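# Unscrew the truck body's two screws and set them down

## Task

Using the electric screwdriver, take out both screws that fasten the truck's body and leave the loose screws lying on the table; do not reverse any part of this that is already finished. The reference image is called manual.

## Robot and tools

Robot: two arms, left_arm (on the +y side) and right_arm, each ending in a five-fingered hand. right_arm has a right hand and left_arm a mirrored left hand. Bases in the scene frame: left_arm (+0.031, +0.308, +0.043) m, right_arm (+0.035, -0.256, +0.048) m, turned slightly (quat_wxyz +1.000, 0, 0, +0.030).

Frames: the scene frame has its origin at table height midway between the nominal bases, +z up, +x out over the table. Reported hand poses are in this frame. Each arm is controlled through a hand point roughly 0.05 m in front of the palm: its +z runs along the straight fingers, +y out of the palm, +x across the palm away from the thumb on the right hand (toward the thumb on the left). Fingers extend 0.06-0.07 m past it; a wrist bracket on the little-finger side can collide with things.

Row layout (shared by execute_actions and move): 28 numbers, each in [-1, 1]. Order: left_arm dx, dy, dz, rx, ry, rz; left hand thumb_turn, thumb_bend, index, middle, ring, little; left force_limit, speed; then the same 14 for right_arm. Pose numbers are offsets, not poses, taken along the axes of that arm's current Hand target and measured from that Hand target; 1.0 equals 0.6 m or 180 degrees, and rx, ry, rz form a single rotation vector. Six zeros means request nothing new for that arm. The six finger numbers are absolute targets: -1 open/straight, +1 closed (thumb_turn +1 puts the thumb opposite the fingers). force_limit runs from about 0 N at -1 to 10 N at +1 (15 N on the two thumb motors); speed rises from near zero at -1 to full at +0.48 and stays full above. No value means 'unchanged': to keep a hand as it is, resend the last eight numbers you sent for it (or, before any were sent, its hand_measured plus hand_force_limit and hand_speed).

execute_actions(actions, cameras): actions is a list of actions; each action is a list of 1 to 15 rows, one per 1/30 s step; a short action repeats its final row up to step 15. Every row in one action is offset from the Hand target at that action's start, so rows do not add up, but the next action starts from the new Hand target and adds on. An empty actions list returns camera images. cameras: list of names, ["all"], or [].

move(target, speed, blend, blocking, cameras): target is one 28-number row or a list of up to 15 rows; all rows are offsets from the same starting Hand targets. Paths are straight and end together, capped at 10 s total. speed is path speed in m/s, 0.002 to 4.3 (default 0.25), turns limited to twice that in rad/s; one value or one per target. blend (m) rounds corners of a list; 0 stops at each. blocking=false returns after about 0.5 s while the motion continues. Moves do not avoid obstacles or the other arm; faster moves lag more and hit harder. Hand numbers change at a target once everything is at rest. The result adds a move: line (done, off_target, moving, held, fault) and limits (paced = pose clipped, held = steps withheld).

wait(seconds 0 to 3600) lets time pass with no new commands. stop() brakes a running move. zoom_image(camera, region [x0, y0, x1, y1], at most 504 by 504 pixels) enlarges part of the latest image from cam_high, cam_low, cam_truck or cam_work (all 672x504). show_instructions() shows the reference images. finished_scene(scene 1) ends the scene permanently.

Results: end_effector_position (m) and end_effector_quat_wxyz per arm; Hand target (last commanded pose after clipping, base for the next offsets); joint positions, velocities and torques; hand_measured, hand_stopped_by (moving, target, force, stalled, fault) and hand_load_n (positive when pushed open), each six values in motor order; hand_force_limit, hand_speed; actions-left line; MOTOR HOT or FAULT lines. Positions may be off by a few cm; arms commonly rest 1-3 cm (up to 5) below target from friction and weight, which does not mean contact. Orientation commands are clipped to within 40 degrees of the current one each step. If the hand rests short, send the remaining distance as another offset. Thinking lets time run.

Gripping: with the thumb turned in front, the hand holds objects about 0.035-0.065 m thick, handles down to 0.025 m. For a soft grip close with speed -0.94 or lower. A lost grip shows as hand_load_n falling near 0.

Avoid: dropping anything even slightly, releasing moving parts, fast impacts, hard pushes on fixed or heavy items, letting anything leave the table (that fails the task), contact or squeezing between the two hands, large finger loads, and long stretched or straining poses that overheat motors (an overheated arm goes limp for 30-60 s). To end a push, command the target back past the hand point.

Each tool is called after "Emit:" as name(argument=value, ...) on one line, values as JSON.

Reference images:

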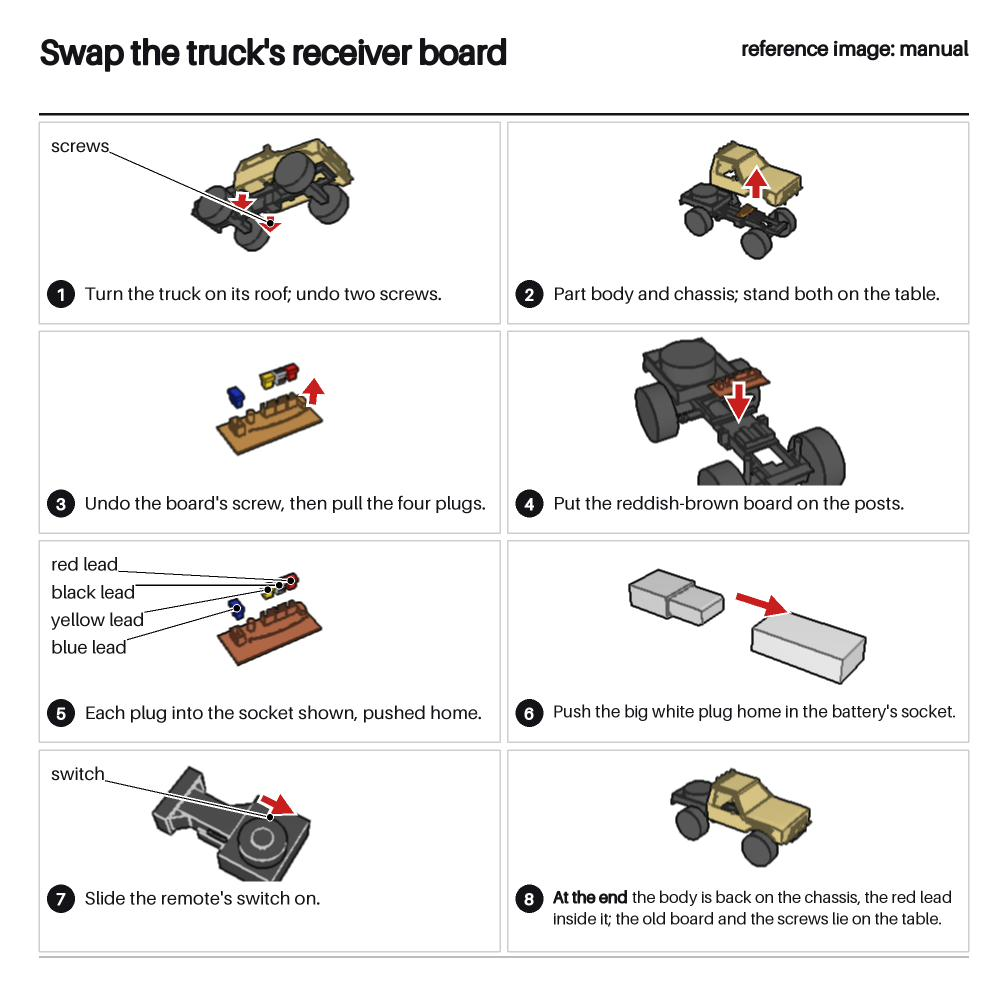

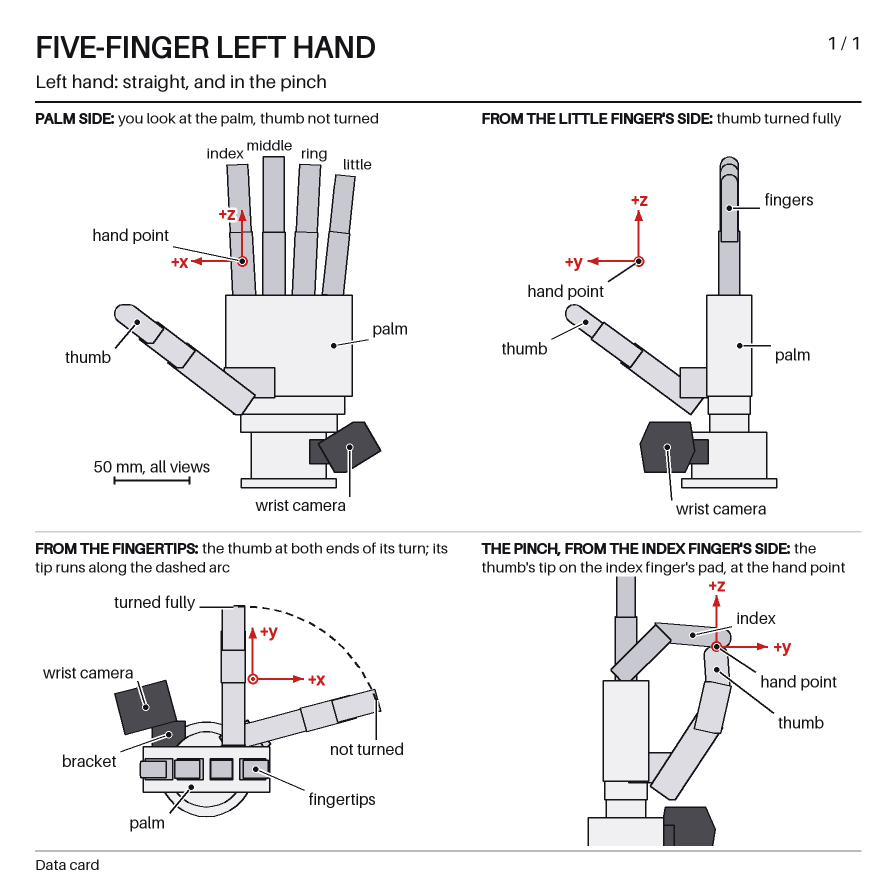

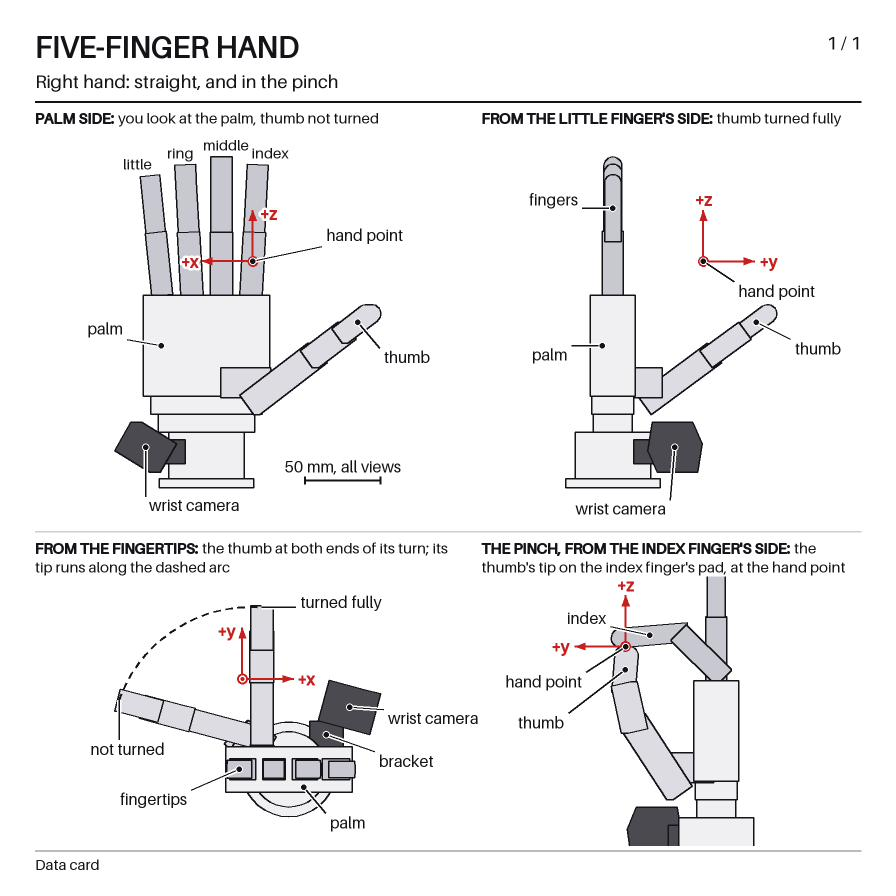

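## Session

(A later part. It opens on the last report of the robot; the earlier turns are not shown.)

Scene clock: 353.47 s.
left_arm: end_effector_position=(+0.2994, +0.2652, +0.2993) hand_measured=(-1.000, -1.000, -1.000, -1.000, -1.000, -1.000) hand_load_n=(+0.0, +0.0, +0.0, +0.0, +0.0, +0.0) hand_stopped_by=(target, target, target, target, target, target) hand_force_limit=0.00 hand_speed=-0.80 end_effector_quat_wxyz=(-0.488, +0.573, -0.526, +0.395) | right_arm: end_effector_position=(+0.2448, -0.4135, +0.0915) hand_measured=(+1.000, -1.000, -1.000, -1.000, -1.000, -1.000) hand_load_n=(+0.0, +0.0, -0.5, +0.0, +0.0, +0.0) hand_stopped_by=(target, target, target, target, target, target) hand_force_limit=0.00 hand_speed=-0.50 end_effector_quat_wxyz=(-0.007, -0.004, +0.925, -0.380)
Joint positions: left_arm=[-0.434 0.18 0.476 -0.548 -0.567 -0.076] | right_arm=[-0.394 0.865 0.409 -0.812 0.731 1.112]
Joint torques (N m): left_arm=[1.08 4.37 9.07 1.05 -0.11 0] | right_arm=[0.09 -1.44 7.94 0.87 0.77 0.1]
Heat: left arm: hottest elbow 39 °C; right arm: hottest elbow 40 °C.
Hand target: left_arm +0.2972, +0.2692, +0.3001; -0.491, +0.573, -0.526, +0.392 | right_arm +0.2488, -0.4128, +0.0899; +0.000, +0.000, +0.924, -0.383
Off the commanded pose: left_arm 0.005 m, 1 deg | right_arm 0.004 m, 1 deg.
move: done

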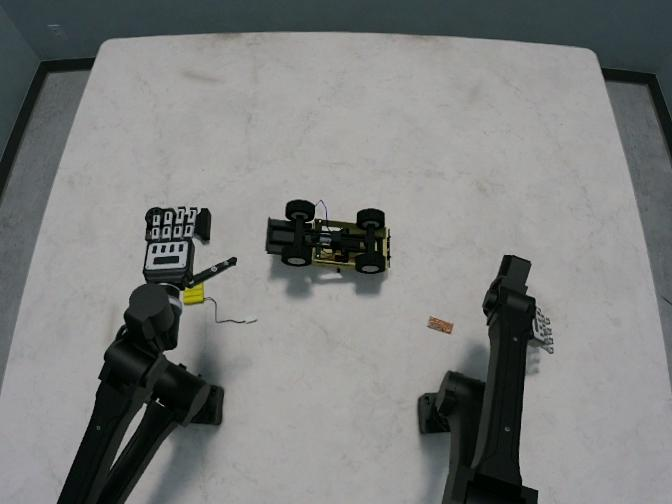

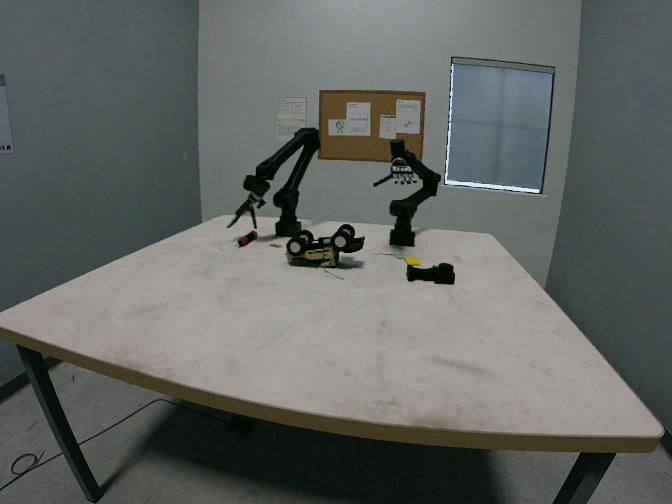

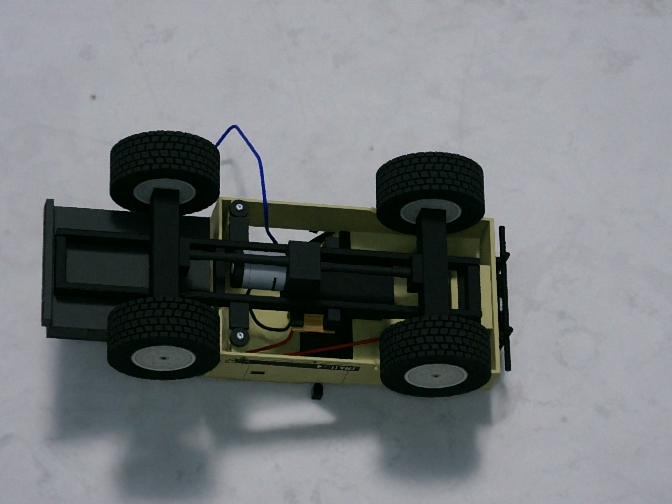

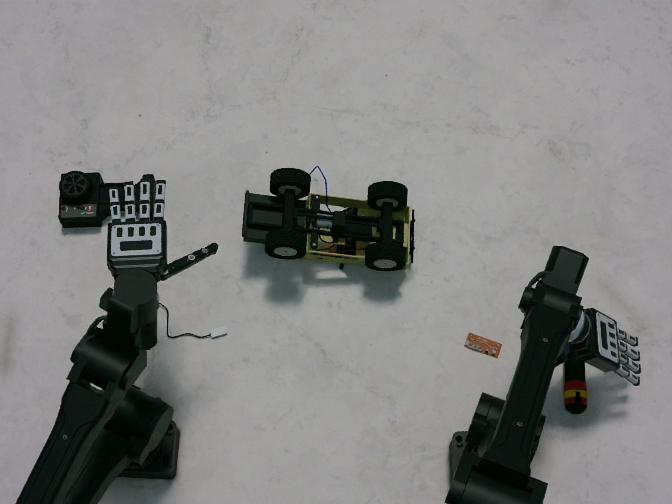

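Emit:
move(target=[[0,0,0,0,0,0,-1,-1,-1,-1,-1,-1,0,-0.8, -0.012,0.0316,0.0391,0,0,0,1,-1,-1,-1,-1,-1,0,-0.5]], speed=0.06, cameras=["all"])

Emit:
zoom_image(camera="cam_low", region=[215, 190, 275, 260])

Emit:
zoom_image(camera="cam_work", region=[540, 290, 660, 430])

Scene clock: 392.90 s.
left_arm: end_effector_position=(+0.2994, +0.2652, +0.2993) hand_measured=(-1.000, -1.000, -1.000, -1.000, -1.000, -1.000) hand_load_n=(-0.5, +0.0, +0.0, +0.0, +0.0, +0.0) hand_stopped_by=(target, target, target, target, target, target) hand_force_limit=0.00 hand_speed=-0.80 end_effector_quat_wxyz=(-0.488, +0.573, -0.526, +0.395) | right_arm: end_effector_position=(+0.2539, -0.4168, +0.0624) hand_measured=(+1.000, -1.000, -1.000, -1.000, -1.000, -1.000) hand_load_n=(+0.0, +0.0, +0.0, +0.0, +0.0, +0.0) hand_stopped_by=(target, target, target, target, target, target) hand_force_limit=0.00 hand_speed=-0.50 end_effector_quat_wxyz=(-0.004, -0.003, +0.924, -0.381)
Joint positions: left_arm=[-0.434 0.18 0.476 -0.548 -0.567 -0.076] | right_arm=[-0.394 0.972 0.369 -0.66 0.732 1.112]
Joint torques (N m): left_arm=[1.38 4.01 9.17 1.06 -0.1 0.02] | right_arm=[-0.03 -1.96 7.12 0.83 0.73 0.06]
Heat: left arm: hottest elbow 39 °C; right arm: hottest elbow 38 °C.
Hand target: left_arm +0.2972, +0.2692, +0.3001; -0.491, +0.573, -0.526, +0.392 | right_arm +0.2559, -0.4160, +0.0598; +0.000, +0.000, +0.924, -0.383
Off the commanded pose: left_arm 0.005 m, 1 deg | right_arm 0.003 m, 1 deg.
move: done

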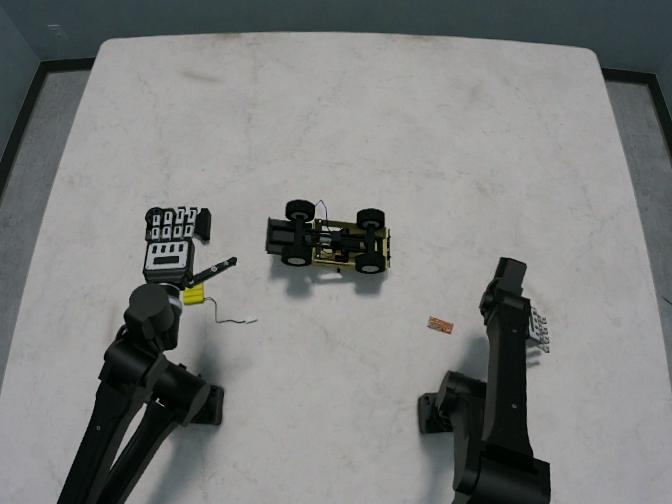

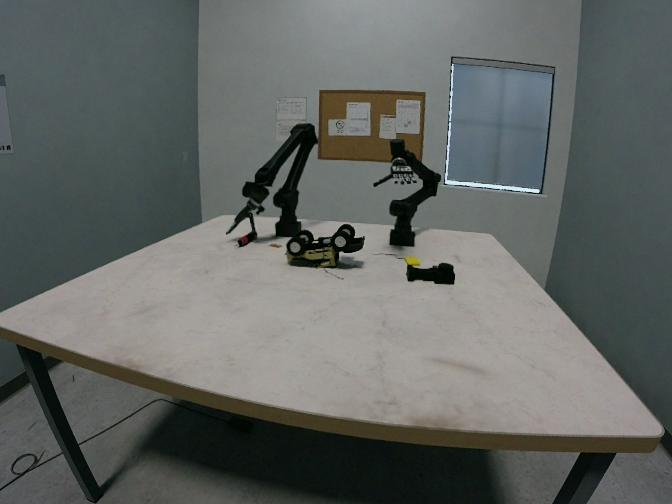

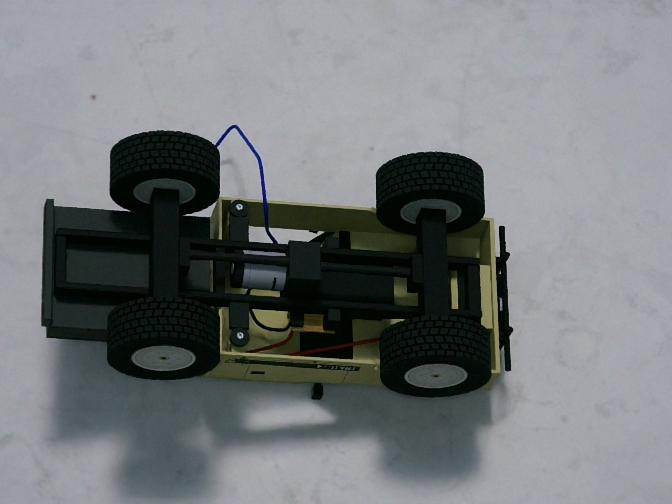

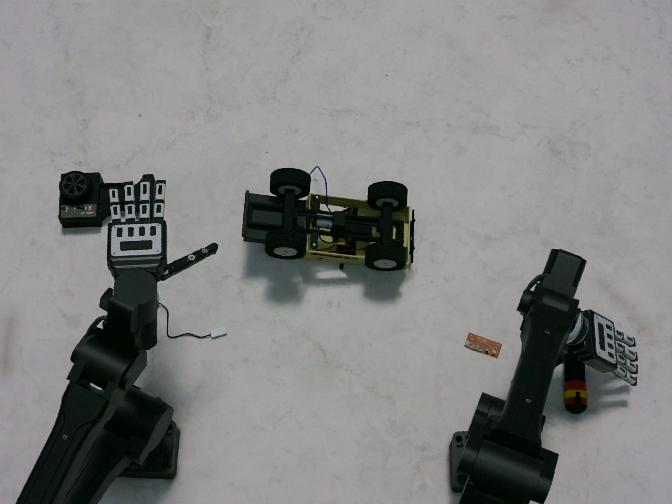

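Scaled by 7.200 from the camera's image (finer frame: 960x720).

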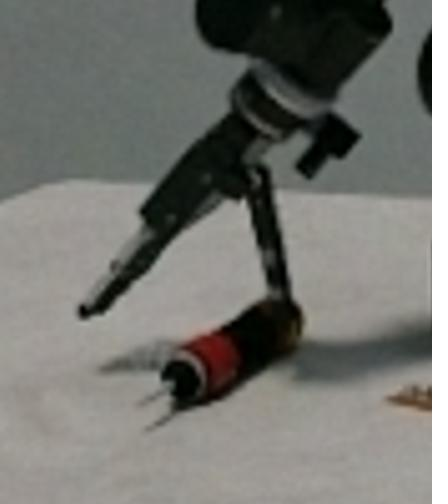

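Scaled by 3.600 from the camera's image (finer frame: 960x720).

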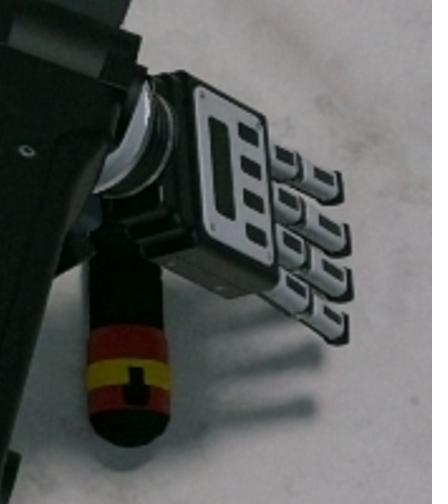

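Emit:
move(target=[[0,0,0,0,0,0,-1,-1,-1,-1,-1,-1,0,-0.8, 0,0.0177,0.0177,0,0,0,1,-1,-1,-1,-1,-1,0,-0.5]], speed=0.04, cameras=["cam_low","cam_work"])

Emit:
zoom_image(camera="cam_low", region=[215, 190, 275, 260])

Scene clock: 407.87 s.
left_arm: end_effector_position=(+0.2994, +0.2652, +0.2993) hand_measured=(-1.000, -1.000, -1.000, -1.000, -1.000, -1.000) hand_load_n=(+0.0, +0.0, +0.0, +0.0, +0.0, -0.5) hand_stopped_by=(target, target, target, target, target, target) hand_force_limit=0.00 hand_speed=-0.80 end_effector_quat_wxyz=(-0.488, +0.573, -0.526, +0.395) | right_arm: end_effector_position=(+0.2541, -0.4168, +0.0473) hand_measured=(+1.000, -1.000, -1.000, -1.000, -1.000, -1.000) hand_load_n=(+0.0, +0.0, +0.0, +0.0, +0.0, +0.0) hand_stopped_by=(target, target, target, target, target, target) hand_force_limit=0.00 hand_speed=-0.50 end_effector_quat_wxyz=(-0.004, -0.003, +0.924, -0.381)
Joint positions: left_arm=[-0.434 0.18 0.476 -0.548 -0.567 -0.076] | right_arm=[-0.394 1.018 0.344 -0.588 0.732 1.112]
Joint torques (N m): left_arm=[1.38 4.25 9.14 0.94 -0.11 -0.01] | right_arm=[-0.15 -2.08 6.75 0.91 0.73 0.06]
Heat: left arm: hottest elbow 39 °C; right arm: hottest elbow 37 °C.
Hand target: left_arm +0.2972, +0.2692, +0.3001; -0.491, +0.573, -0.526, +0.392 | right_arm +0.2559, -0.4160, +0.0448; -0.001, +0.000, +0.924, -0.383
Off the commanded pose: left_arm 0.005 m, 1 deg | right_arm 0.003 m, 1 deg.
move: done

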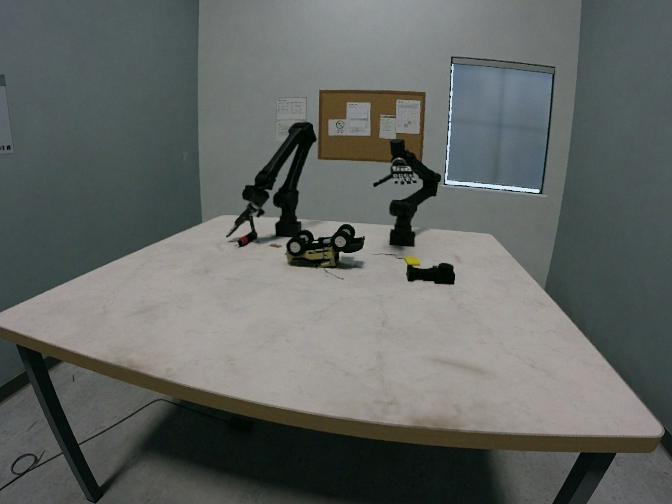

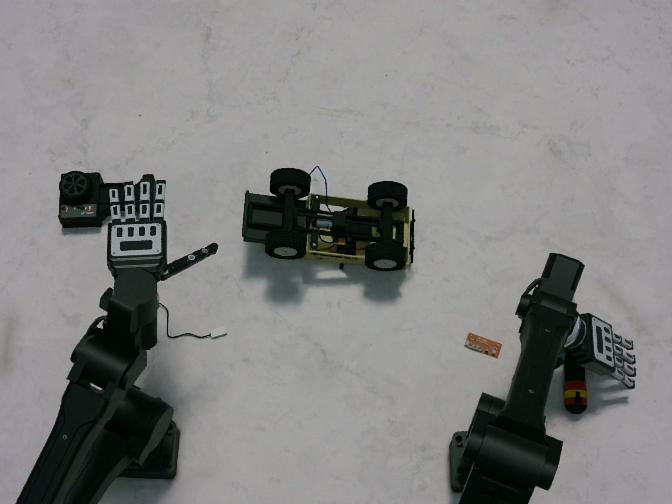

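Scaled by 7.200 from the camera's image (finer frame: 960x720).

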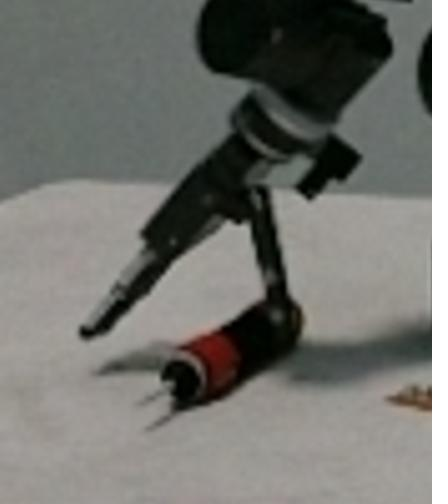

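Emit:
move(target=[[0,0,0,0,0,0,-1,-1,-1,-1,-1,-1,0,-0.8, 0,0,0,0.0667,0,0,1,-1,-1,-1,-1,-1,0,-0.5]], speed=0.1, cameras=["cam_low","cam_work"])

Emit:
zoom_image(camera="cam_low", region=[215, 190, 275, 260])

Emit:
zoom_image(camera="cam_work", region=[540, 290, 660, 430])

Scene clock: 457.13 s.
left_arm: end_effector_position=(+0.2994, +0.2652, +0.2993) hand_measured=(-1.000, -1.000, -1.000, -1.000, -1.000, -1.000) hand_load_n=(+0.0, +0.0, +0.0, +0.0, +0.0, +0.0) hand_stopped_by=(target, target, target, target, target, target) hand_force_limit=0.00 hand_speed=-0.80 end_effector_quat_wxyz=(-0.488, +0.573, -0.526, +0.395) | right_arm: end_effector_position=(+0.2542, -0.4179, +0.0472) hand_measured=(+1.000, -1.000, -1.000, -1.000, -1.000, -1.000) hand_load_n=(+0.5, +0.0, +0.0, +0.0, +0.0, +0.0) hand_stopped_by=(target, target, target, target, target, target) hand_force_limit=0.00 hand_speed=-0.50 end_effector_quat_wxyz=(-0.005, -0.002, +0.880, -0.476)
Joint positions: left_arm=[-0.434 0.18 0.476 -0.548 -0.567 -0.076] | right_arm=[-0.225 1.087 0.304 -0.555 0.973 1.278]
Joint torques (N m): left_arm=[1.2 4.19 9.05 1.02 -0.12 0.03] | right_arm=[0.09 -1.9 5.96 0.61 0.93 0.14]
Heat: left arm: hottest elbow 40 °C; right arm: hottest elbow 37 °C.
Hand target: left_arm +0.2972, +0.2692, +0.3001; -0.491, +0.573, -0.526, +0.392 | right_arm +0.2559, -0.4160, +0.0448; +0.000, +0.000, +0.879, -0.477
Off the commanded pose: left_arm 0.005 m, 1 deg | right_arm 0.003 m, 1 deg.
move: done

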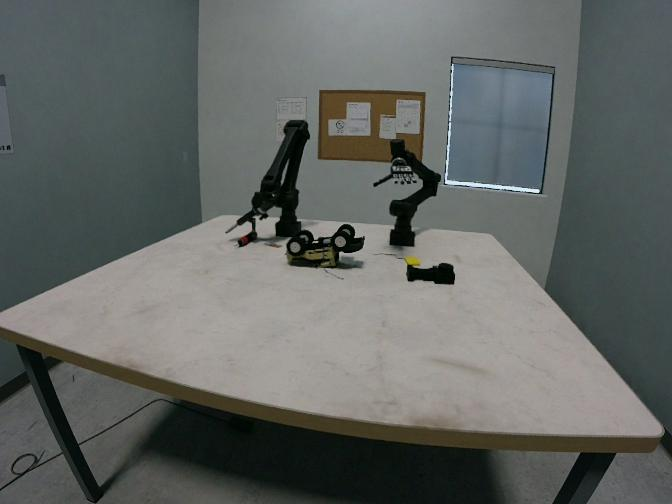

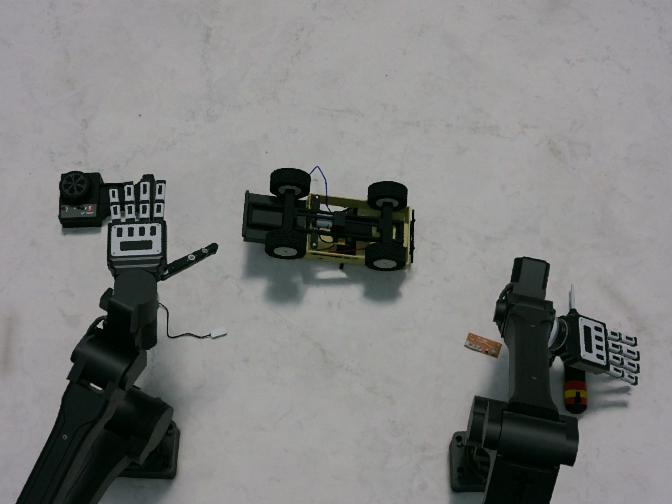

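Scaled by 7.200 from the camera's image (finer frame: 960x720).

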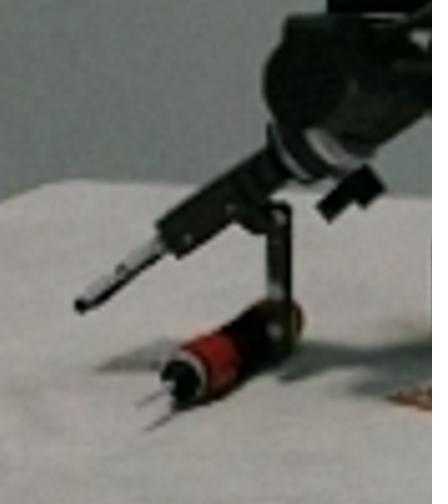

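Scaled by 3.600 from the camera's image (finer frame: 960x720).

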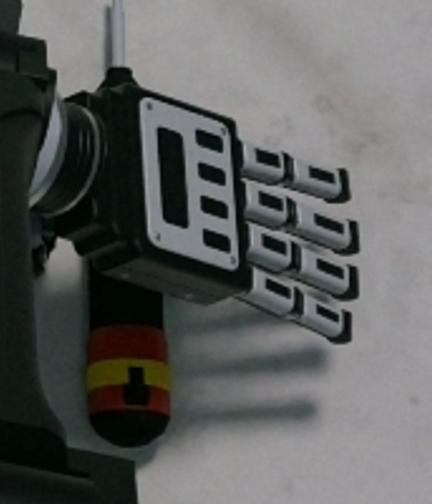

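Emit:
zoom_image(camera="cam_low", region=[225, 220, 265, 255])

Scaled by 12.600 from the camera's image (finer frame: 960x720).

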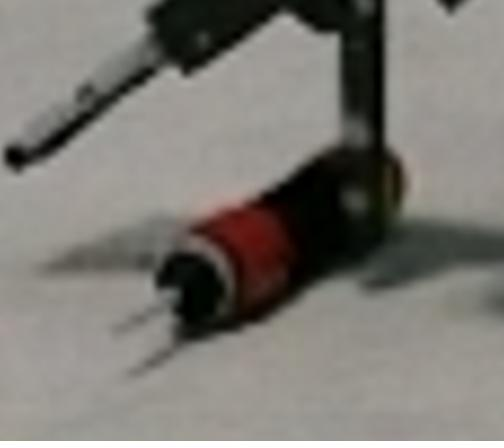

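Emit:
move(target=[[0,0,0,0,0,0,-1,-1,-1,-1,-1,-1,0,-0.8, 0,0.0126,0.0082,0,0,0,1,-1,-1,-1,-1,-1,0,-0.5]], speed=0.03, cameras=["cam_low","cam_work"])

Emit:
zoom_image(camera="cam_low", region=[215, 205, 275, 255])

Scene clock: 474.53 s.
left_arm: end_effector_position=(+0.2994, +0.2652, +0.2993) hand_measured=(-1.000, -1.000, -1.000, -1.000, -1.000, -1.000) hand_load_n=(+0.0, +0.0, +0.0, -0.5, +0.0, +0.0) hand_stopped_by=(target, target, target, target, target, target) hand_force_limit=0.00 hand_speed=-0.80 end_effector_quat_wxyz=(-0.488, +0.573, -0.526, +0.395) | right_arm: end_effector_position=(+0.2541, -0.4178, +0.0378) hand_measured=(+1.000, -1.000, -1.000, -1.000, -1.000, -1.000) hand_load_n=(+0.0, +0.5, +0.0, +0.0, +0.0, +0.0) hand_stopped_by=(target, target, target, target, target, target) hand_force_limit=0.00 hand_speed=-0.50 end_effector_quat_wxyz=(-0.006, -0.002, +0.880, -0.475)
Joint positions: left_arm=[-0.434 0.18 0.476 -0.548 -0.567 -0.076] | right_arm=[-0.224 1.126 0.293 -0.508 0.973 1.28]
Joint torques (N m): left_arm=[1.32 4.13 9.11 0.9 -0.11 0.02] | right_arm=[0.21 -2.37 5.57 0.64 0.93 0.1]
Heat: left arm: hottest elbow 40 °C; right arm: hottest elbow 36 °C.
Hand target: left_arm +0.2972, +0.2692, +0.3001; -0.491, +0.573, -0.526, +0.392 | right_arm +0.2558, -0.4160, +0.0357; -0.001, +0.000, +0.879, -0.477
Off the commanded pose: left_arm 0.005 m, 1 deg | right_arm 0.003 m, 1 deg.
move: done

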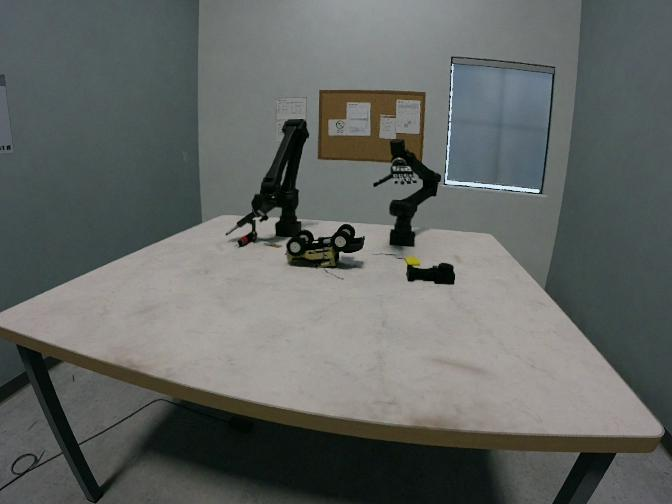

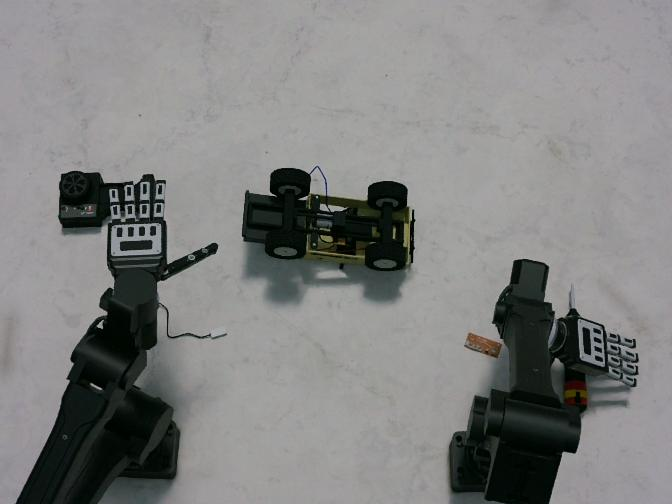

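Scaled by 8.400 from the camera's image (finer frame: 960x720).

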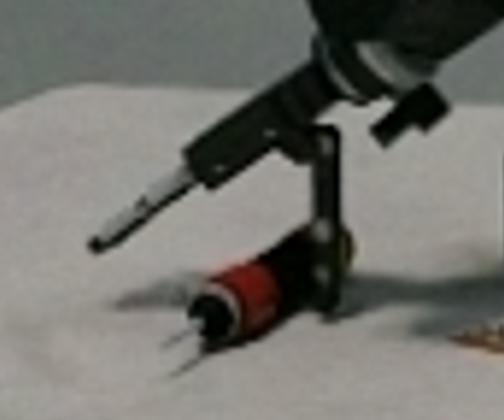

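Emit:
execute_actions(actions=[[[0,0,0,0,0,0,-1,-1,-1,-1,-1,-1,0,-0.8, 0,0,0,0,0,0,1,-1,-0.4,-0.4,-0.4,-0.4,-0.7,-0.8]],[[0,0,0,0,0,0,-1,-1,-1,-1,-1,-1,0,-0.8, 0,0,0,0,0,0,1,-1,-0.4,-0.4,-0.4,-0.4,-0.7,-0.8]],[[0,0,0,0,0,0,-1,-1,-1,-1,-1,-1,0,-0.8, 0,0,0,0,0,0,1,-1,-0.4,-0.4,-0.4,-0.4,-0.7,-0.8]]], cameras=["cam_low","cam_work"])

Emit:
zoom_image(camera="cam_low", region=[215, 205, 275, 255])

Scene clock: 486.10 s.
left_arm: end_effector_position=(+0.2994, +0.2652, +0.2993) hand_measured=(-1.000, -1.000, -1.000, -1.000, -1.000, -1.000) hand_load_n=(-0.5, +0.0, +0.0, +0.0, +0.0, -0.5) hand_stopped_by=(target, target, target, target, target, target) hand_force_limit=0.00 hand_speed=-0.80 end_effector_quat_wxyz=(-0.488, +0.573, -0.526, +0.395) | right_arm: end_effector_position=(+0.2541, -0.4178, +0.0378) hand_measured=(+1.000, -1.000, -0.400, -0.400, -0.400, -0.400) hand_load_n=(+0.0, +0.0, +0.0, +0.0, +0.0, +0.0) hand_stopped_by=(target, target, target, target, target, target) hand_force_limit=-0.70 hand_speed=-0.80 end_effector_quat_wxyz=(-0.006, -0.002, +0.880, -0.475)
Joint positions: left_arm=[-0.434 0.18 0.476 -0.548 -0.567 -0.076] | right_arm=[-0.224 1.126 0.293 -0.508 0.973 1.28]
Joint torques (N m): left_arm=[1.08 3.84 9.14 1.06 -0.12 0] | right_arm=[0.03 -2.26 5.61 0.69 0.92 0.11]
Heat: left arm: hottest elbow 40 °C; right arm: hottest elbow 36 °C.
Hand target: left_arm +0.2972, +0.2692, +0.3001; -0.491, +0.573, -0.526, +0.392 | right_arm +0.2558, -0.4159, +0.0357; -0.001, +0.000, +0.879, -0.477
Off the commanded pose: left_arm 0.005 m, 1 deg | right_arm 0.003 m, 1 deg.
Step readings (end_effector_position of left_arm | right_arm):
0: (+0.2994, +0.2652, +0.2993) | (+0.2541, -0.4178, +0.0378)
1: (+0.2994, +0.2652, +0.2993) | (+0.2541, -0.4178, +0.0378)
2: (+0.2994, +0.2652, +0.2993) | (+0.2541, -0.4178, +0.0378)
4: (+0.2994, +0.2652, +0.2993) | (+0.2541, -0.4178, +0.0378)
8: (+0.2994, +0.2652, +0.2993) | (+0.2541, -0.4178, +0.0378)
15: (+0.2994, +0.2652, +0.2993) | (+0.2541, -0.4178, +0.0378)
16: (+0.2994, +0.2652, +0.2993) | (+0.2541, -0.4178, +0.0378)
17: (+0.2994, +0.2652, +0.2993) | (+0.2541, -0.4178, +0.0378)
19: (+0.2994, +0.2652, +0.2993) | (+0.2541, -0.4178, +0.0378)
23: (+0.2994, +0.2652, +0.2993) | (+0.2541, -0.4178, +0.0378)
30: (+0.2994, +0.2652, +0.2993) | (+0.2541, -0.4178, +0.0378)
31: (+0.2994, +0.2652, +0.2993) | (+0.2541, -0.4178, +0.0378)
32: (+0.2994, +0.2652, +0.2993) | (+0.2541, -0.4178, +0.0378)
34: (+0.2994, +0.2652, +0.2993) | (+0.2541, -0.4178, +0.0378)
38: (+0.2994, +0.2652, +0.2993) | (+0.2541, -0.4178, +0.0378)
45: (+0.2994, +0.2652, +0.2993) | (+0.2541, -0.4178, +0.0378)

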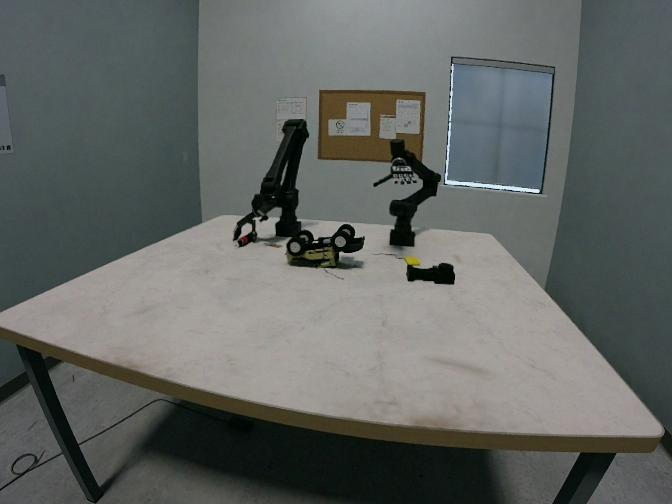

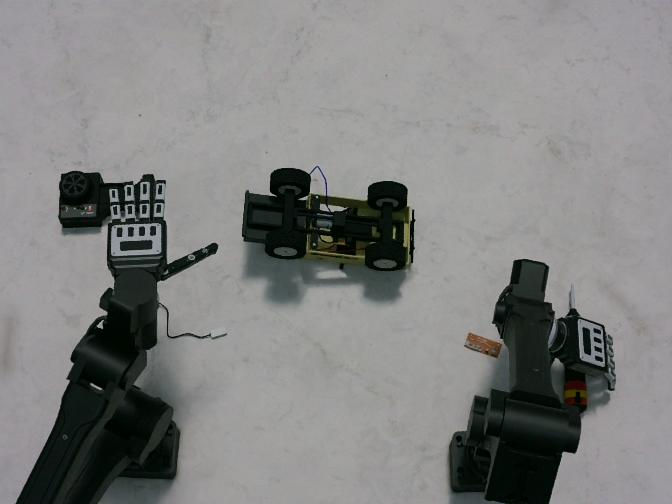

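Scaled by 8.400 from the camera's image (finer frame: 960x720).

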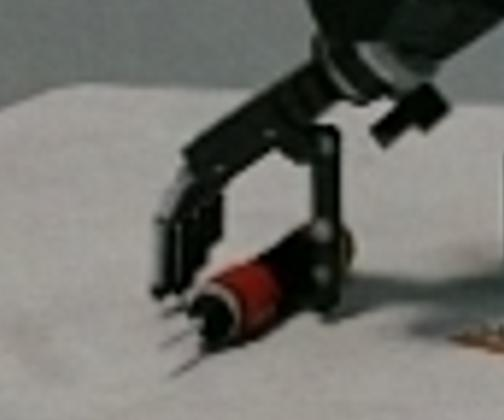

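Emit:
execute_actions(actions=[[[0,0,0,0,0,0,-1,-1,-1,-1,-1,-1,0,-0.8, 0,0,0,0,0,0,1,-0.65,-0.2,-0.2,-0.2,-0.2,-0.8,-0.88]],[[0,0,0,0,0,0,-1,-1,-1,-1,-1,-1,0,-0.8, 0,0,0,0,0,0,1,-0.65,-0.2,-0.2,-0.2,-0.2,-0.8,-0.88]],[[0,0,0,0,0,0,-1,-1,-1,-1,-1,-1,0,-0.8, 0,0,0,0,0,0,1,-0.65,-0.2,-0.2,-0.2,-0.2,-0.8,-0.88]],[[0,0,0,0,0,0,-1,-1,-1,-1,-1,-1,0,-0.8, 0,0,0,0,0,0,1,-0.65,-0.2,-0.2,-0.2,-0.2,-0.8,-0.88]]], cameras=["cam_low","cam_work"])

Emit:
zoom_image(camera="cam_low", region=[215, 205, 275, 255])

Scene clock: 497.53 s.
left_arm: end_effector_position=(+0.2994, +0.2652, +0.2993) hand_measured=(-1.000, -1.000, -1.000, -1.000, -1.000, -1.000) hand_load_n=(+0.0, +0.0, +0.0, +0.0, +0.0, +0.0) hand_stopped_by=(target, target, target, target, target, target) hand_force_limit=0.00 hand_speed=-0.80 end_effector_quat_wxyz=(-0.488, +0.573, -0.526, +0.395) | right_arm: end_effector_position=(+0.2541, -0.4178, +0.0378) hand_measured=(+1.000, -0.650, -0.200, -0.200, -0.200, -0.200) hand_load_n=(+0.0, +0.0, +0.0, +0.0, +0.0, +0.0) hand_stopped_by=(target, target, target, target, target, target) hand_force_limit=-0.80 hand_speed=-0.88 end_effector_quat_wxyz=(-0.006, -0.002, +0.880, -0.475)
Joint positions: left_arm=[-0.434 0.18 0.476 -0.548 -0.567 -0.076] | right_arm=[-0.224 1.126 0.293 -0.508 0.973 1.28]
Joint torques (N m): left_arm=[1.2 4.01 9.07 0.91 -0.11 0] | right_arm=[0.32 -2.14 5.57 0.66 0.9 0.1]
Heat: left arm: hottest elbow 40 °C; right arm: hottest elbow 36 °C.
Hand target: left_arm +0.2972, +0.2692, +0.3001; -0.491, +0.573, -0.526, +0.392 | right_arm +0.2558, -0.4159, +0.0357; -0.001, +0.000, +0.879, -0.477
Off the commanded pose: left_arm 0.005 m, 1 deg | right_arm 0.003 m, 1 deg.
Step readings (end_effector_position of left_arm | right_arm):
0: (+0.2994, +0.2652, +0.2993) | (+0.2541, -0.4178, +0.0378)
1: (+0.2994, +0.2652, +0.2993) | (+0.2541, -0.4178, +0.0378)
2: (+0.2994, +0.2652, +0.2993) | (+0.2541, -0.4178, +0.0378)
4: (+0.2994, +0.2652, +0.2993) | (+0.2541, -0.4178, +0.0378)
8: (+0.2994, +0.2652, +0.2993) | (+0.2541, -0.4178, +0.0378)
15: (+0.2994, +0.2652, +0.2993) | (+0.2541, -0.4178, +0.0378)
16: (+0.2994, +0.2652, +0.2993) | (+0.2541, -0.4178, +0.0378)
17: (+0.2994, +0.2652, +0.2993) | (+0.2541, -0.4178, +0.0378)
19: (+0.2994, +0.2652, +0.2993) | (+0.2541, -0.4178, +0.0378)
23: (+0.2994, +0.2652, +0.2993) | (+0.2541, -0.4178, +0.0378)
30: (+0.2994, +0.2652, +0.2993) | (+0.2541, -0.4178, +0.0378)
31: (+0.2994, +0.2652, +0.2993) | (+0.2541, -0.4178, +0.0378)
32: (+0.2994, +0.2652, +0.2993) | (+0.2541, -0.4178, +0.0378)
34: (+0.2994, +0.2652, +0.2993) | (+0.2541, -0.4178, +0.0378)
38: (+0.2994, +0.2652, +0.2993) | (+0.2541, -0.4178, +0.0378)
45: (+0.2994, +0.2652, +0.2993) | (+0.2541, -0.4178, +0.0378)
46: (+0.2994, +0.2652, +0.2993) | (+0.2541, -0.4178, +0.0378)
47: (+0.2994, +0.2652, +0.2993) | (+0.2541, -0.4178, +0.0378)
49: (+0.2994, +0.2652, +0.2993) | (+0.2541, -0.4178, +0.0378)
53: (+0.2994, +0.2652, +0.2993) | (+0.2541, -0.4178, +0.0378)
60: (+0.2994, +0.2652, +0.2993) | (+0.2541, -0.4178, +0.0378)

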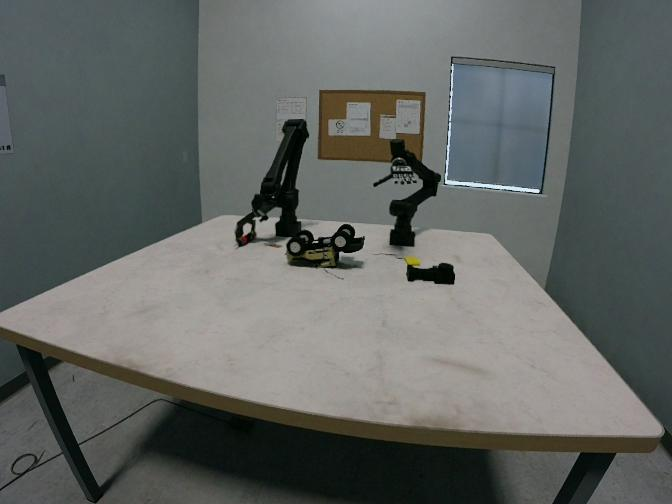

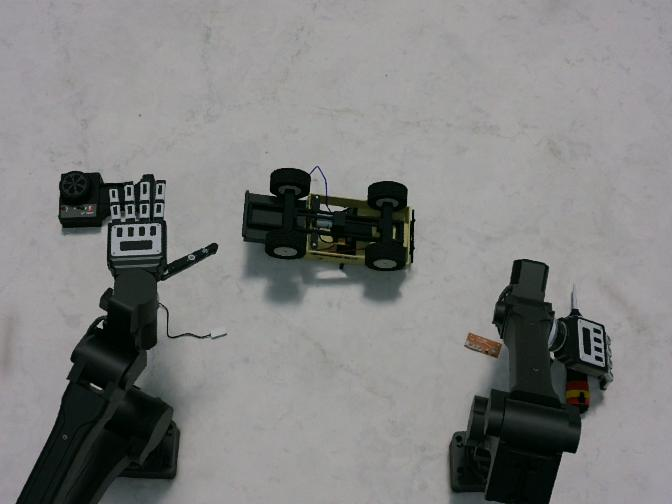

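Scaled by 8.400 from the camera's image (finer frame: 960x720).

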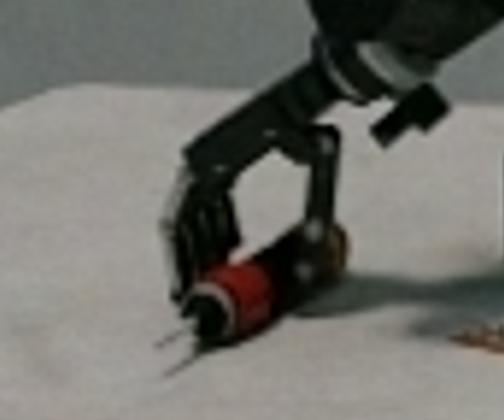

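Emit:
execute_actions(actions=[[[0,0,0,0,0,0,-1,-1,-1,-1,-1,-1,0,-0.8, 0,0,0,0,0,0,1,-0.5,0.0,0.0,0.0,0.0,-0.7,-0.92]],[[0,0,0,0,0,0,-1,-1,-1,-1,-1,-1,0,-0.8, 0,0,0,0,0,0,1,-0.5,0.0,0.0,0.0,0.0,-0.7,-0.92]],[[0,0,0,0,0,0,-1,-1,-1,-1,-1,-1,0,-0.8, 0,0,0,0,0,0,1,-0.5,0.0,0.0,0.0,0.0,-0.7,-0.92]],[[0,0,0,0,0,0,-1,-1,-1,-1,-1,-1,0,-0.8, 0,0,0,0,0,0,1,-0.5,0.0,0.0,0.0,0.0,-0.7,-0.92]]], cameras=["cam_low","cam_work"])

Emit:
zoom_image(camera="cam_low", region=[215, 205, 275, 255])

Emit:
zoom_image(camera="cam_work", region=[540, 270, 640, 430])

Scene clock: 508.40 s.
left_arm: end_effector_position=(+0.2994, +0.2652, +0.2993) hand_measured=(-1.000, -1.000, -1.000, -1.000, -1.000, -1.000) hand_load_n=(+0.0, +0.0, +0.0, +0.0, +0.0, +0.0) hand_stopped_by=(target, target, target, target, target, target) hand_force_limit=0.00 hand_speed=-0.80 end_effector_quat_wxyz=(-0.488, +0.573, -0.526, +0.395) | right_arm: end_effector_position=(+0.2541, -0.4179, +0.0380) hand_measured=(+1.000, -0.548, +0.000, -0.002, +0.000, +0.000) hand_load_n=(+0.5, +2.5, +1.0, +2.0, +0.0, +0.0) hand_stopped_by=(target, force, target, force, target, target) hand_force_limit=-0.70 hand_speed=-0.92 end_effector_quat_wxyz=(-0.006, -0.002, +0.880, -0.476)
Joint positions: left_arm=[-0.434 0.18 0.476 -0.548 -0.567 -0.076] | right_arm=[-0.224 1.126 0.293 -0.508 0.974 1.28]
Joint torques (N m): left_arm=[1.32 4.42 9.16 0.95 -0.1 0.02] | right_arm=[0.26 -2.37 5.57 0.72 0.89 0.1]
Heat: left arm: hottest elbow 40 °C; right arm: hottest elbow 36 °C.
Hand target: left_arm +0.2972, +0.2692, +0.3001; -0.491, +0.573, -0.526, +0.392 | right_arm +0.2558, -0.4159, +0.0357; -0.001, +0.000, +0.879, -0.477
Off the commanded pose: left_arm 0.005 m, 1 deg | right_arm 0.003 m, 1 deg.
Step readings (end_effector_position of left_arm | right_arm):
0: (+0.2994, +0.2652, +0.2993) | (+0.2541, -0.4178, +0.0379)
1: (+0.2994, +0.2652, +0.2993) | (+0.2541, -0.4178, +0.0379)
2: (+0.2994, +0.2652, +0.2993) | (+0.2541, -0.4178, +0.0379)
4: (+0.2994, +0.2652, +0.2993) | (+0.2540, -0.4179, +0.0379)
8: (+0.2994, +0.2652, +0.2993) | (+0.2540, -0.4179, +0.0379)
15: (+0.2994, +0.2652, +0.2993) | (+0.2540, -0.4179, +0.0379)
16: (+0.2994, +0.2652, +0.2993) | (+0.2540, -0.4179, +0.0379)
17: (+0.2994, +0.2652, +0.2993) | (+0.2540, -0.4179, +0.0379)
19: (+0.2994, +0.2652, +0.2993) | (+0.2540, -0.4179, +0.0379)
23: (+0.2994, +0.2652, +0.2993) | (+0.2540, -0.4179, +0.0379)
30: (+0.2994, +0.2652, +0.2993) | (+0.2541, -0.4179, +0.0380)
31: (+0.2994, +0.2652, +0.2993) | (+0.2541, -0.4179, +0.0380)
32: (+0.2994, +0.2652, +0.2993) | (+0.2541, -0.4179, +0.0380)
34: (+0.2994, +0.2652, +0.2993) | (+0.2541, -0.4179, +0.0380)
38: (+0.2994, +0.2652, +0.2993) | (+0.2541, -0.4179, +0.0380)
45: (+0.2994, +0.2652, +0.2993) | (+0.2541, -0.4179, +0.0380)
46: (+0.2994, +0.2652, +0.2993) | (+0.2541, -0.4179, +0.0380)
47: (+0.2994, +0.2652, +0.2993) | (+0.2541, -0.4179, +0.0380)
49: (+0.2994, +0.2652, +0.2993) | (+0.2541, -0.4179, +0.0380)
53: (+0.2994, +0.2652, +0.2993) | (+0.2541, -0.4179, +0.0380)
60: (+0.2994, +0.2652, +0.2993) | (+0.2541, -0.4179, +0.0380)

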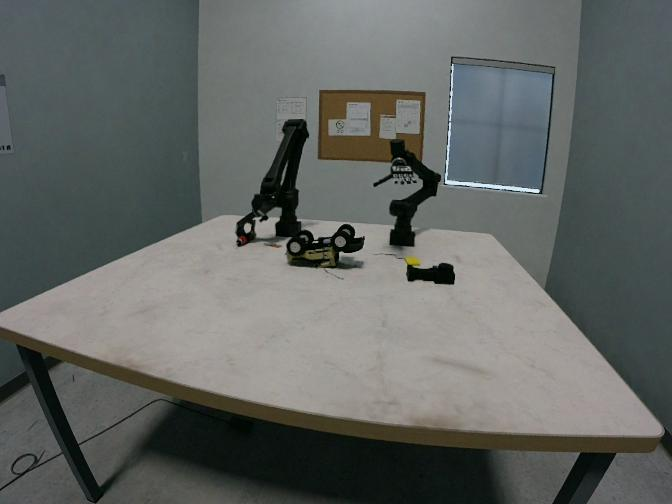

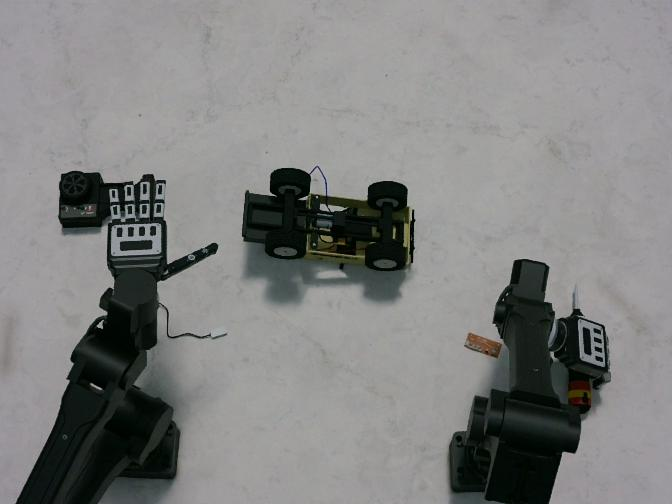

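Scaled by 8.400 from the camera's image (finer frame: 960x720).

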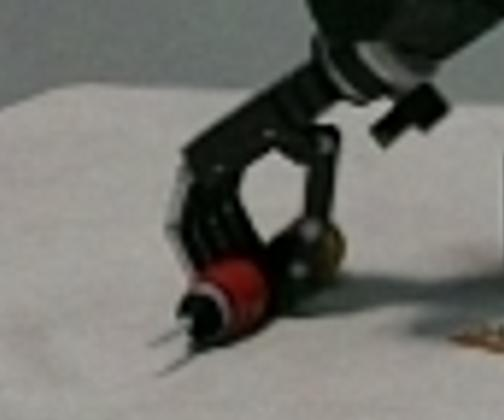

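Scaled by 3.150 from the camera's image (finer frame: 960x720).

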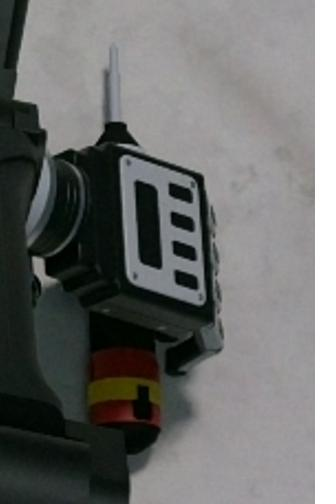

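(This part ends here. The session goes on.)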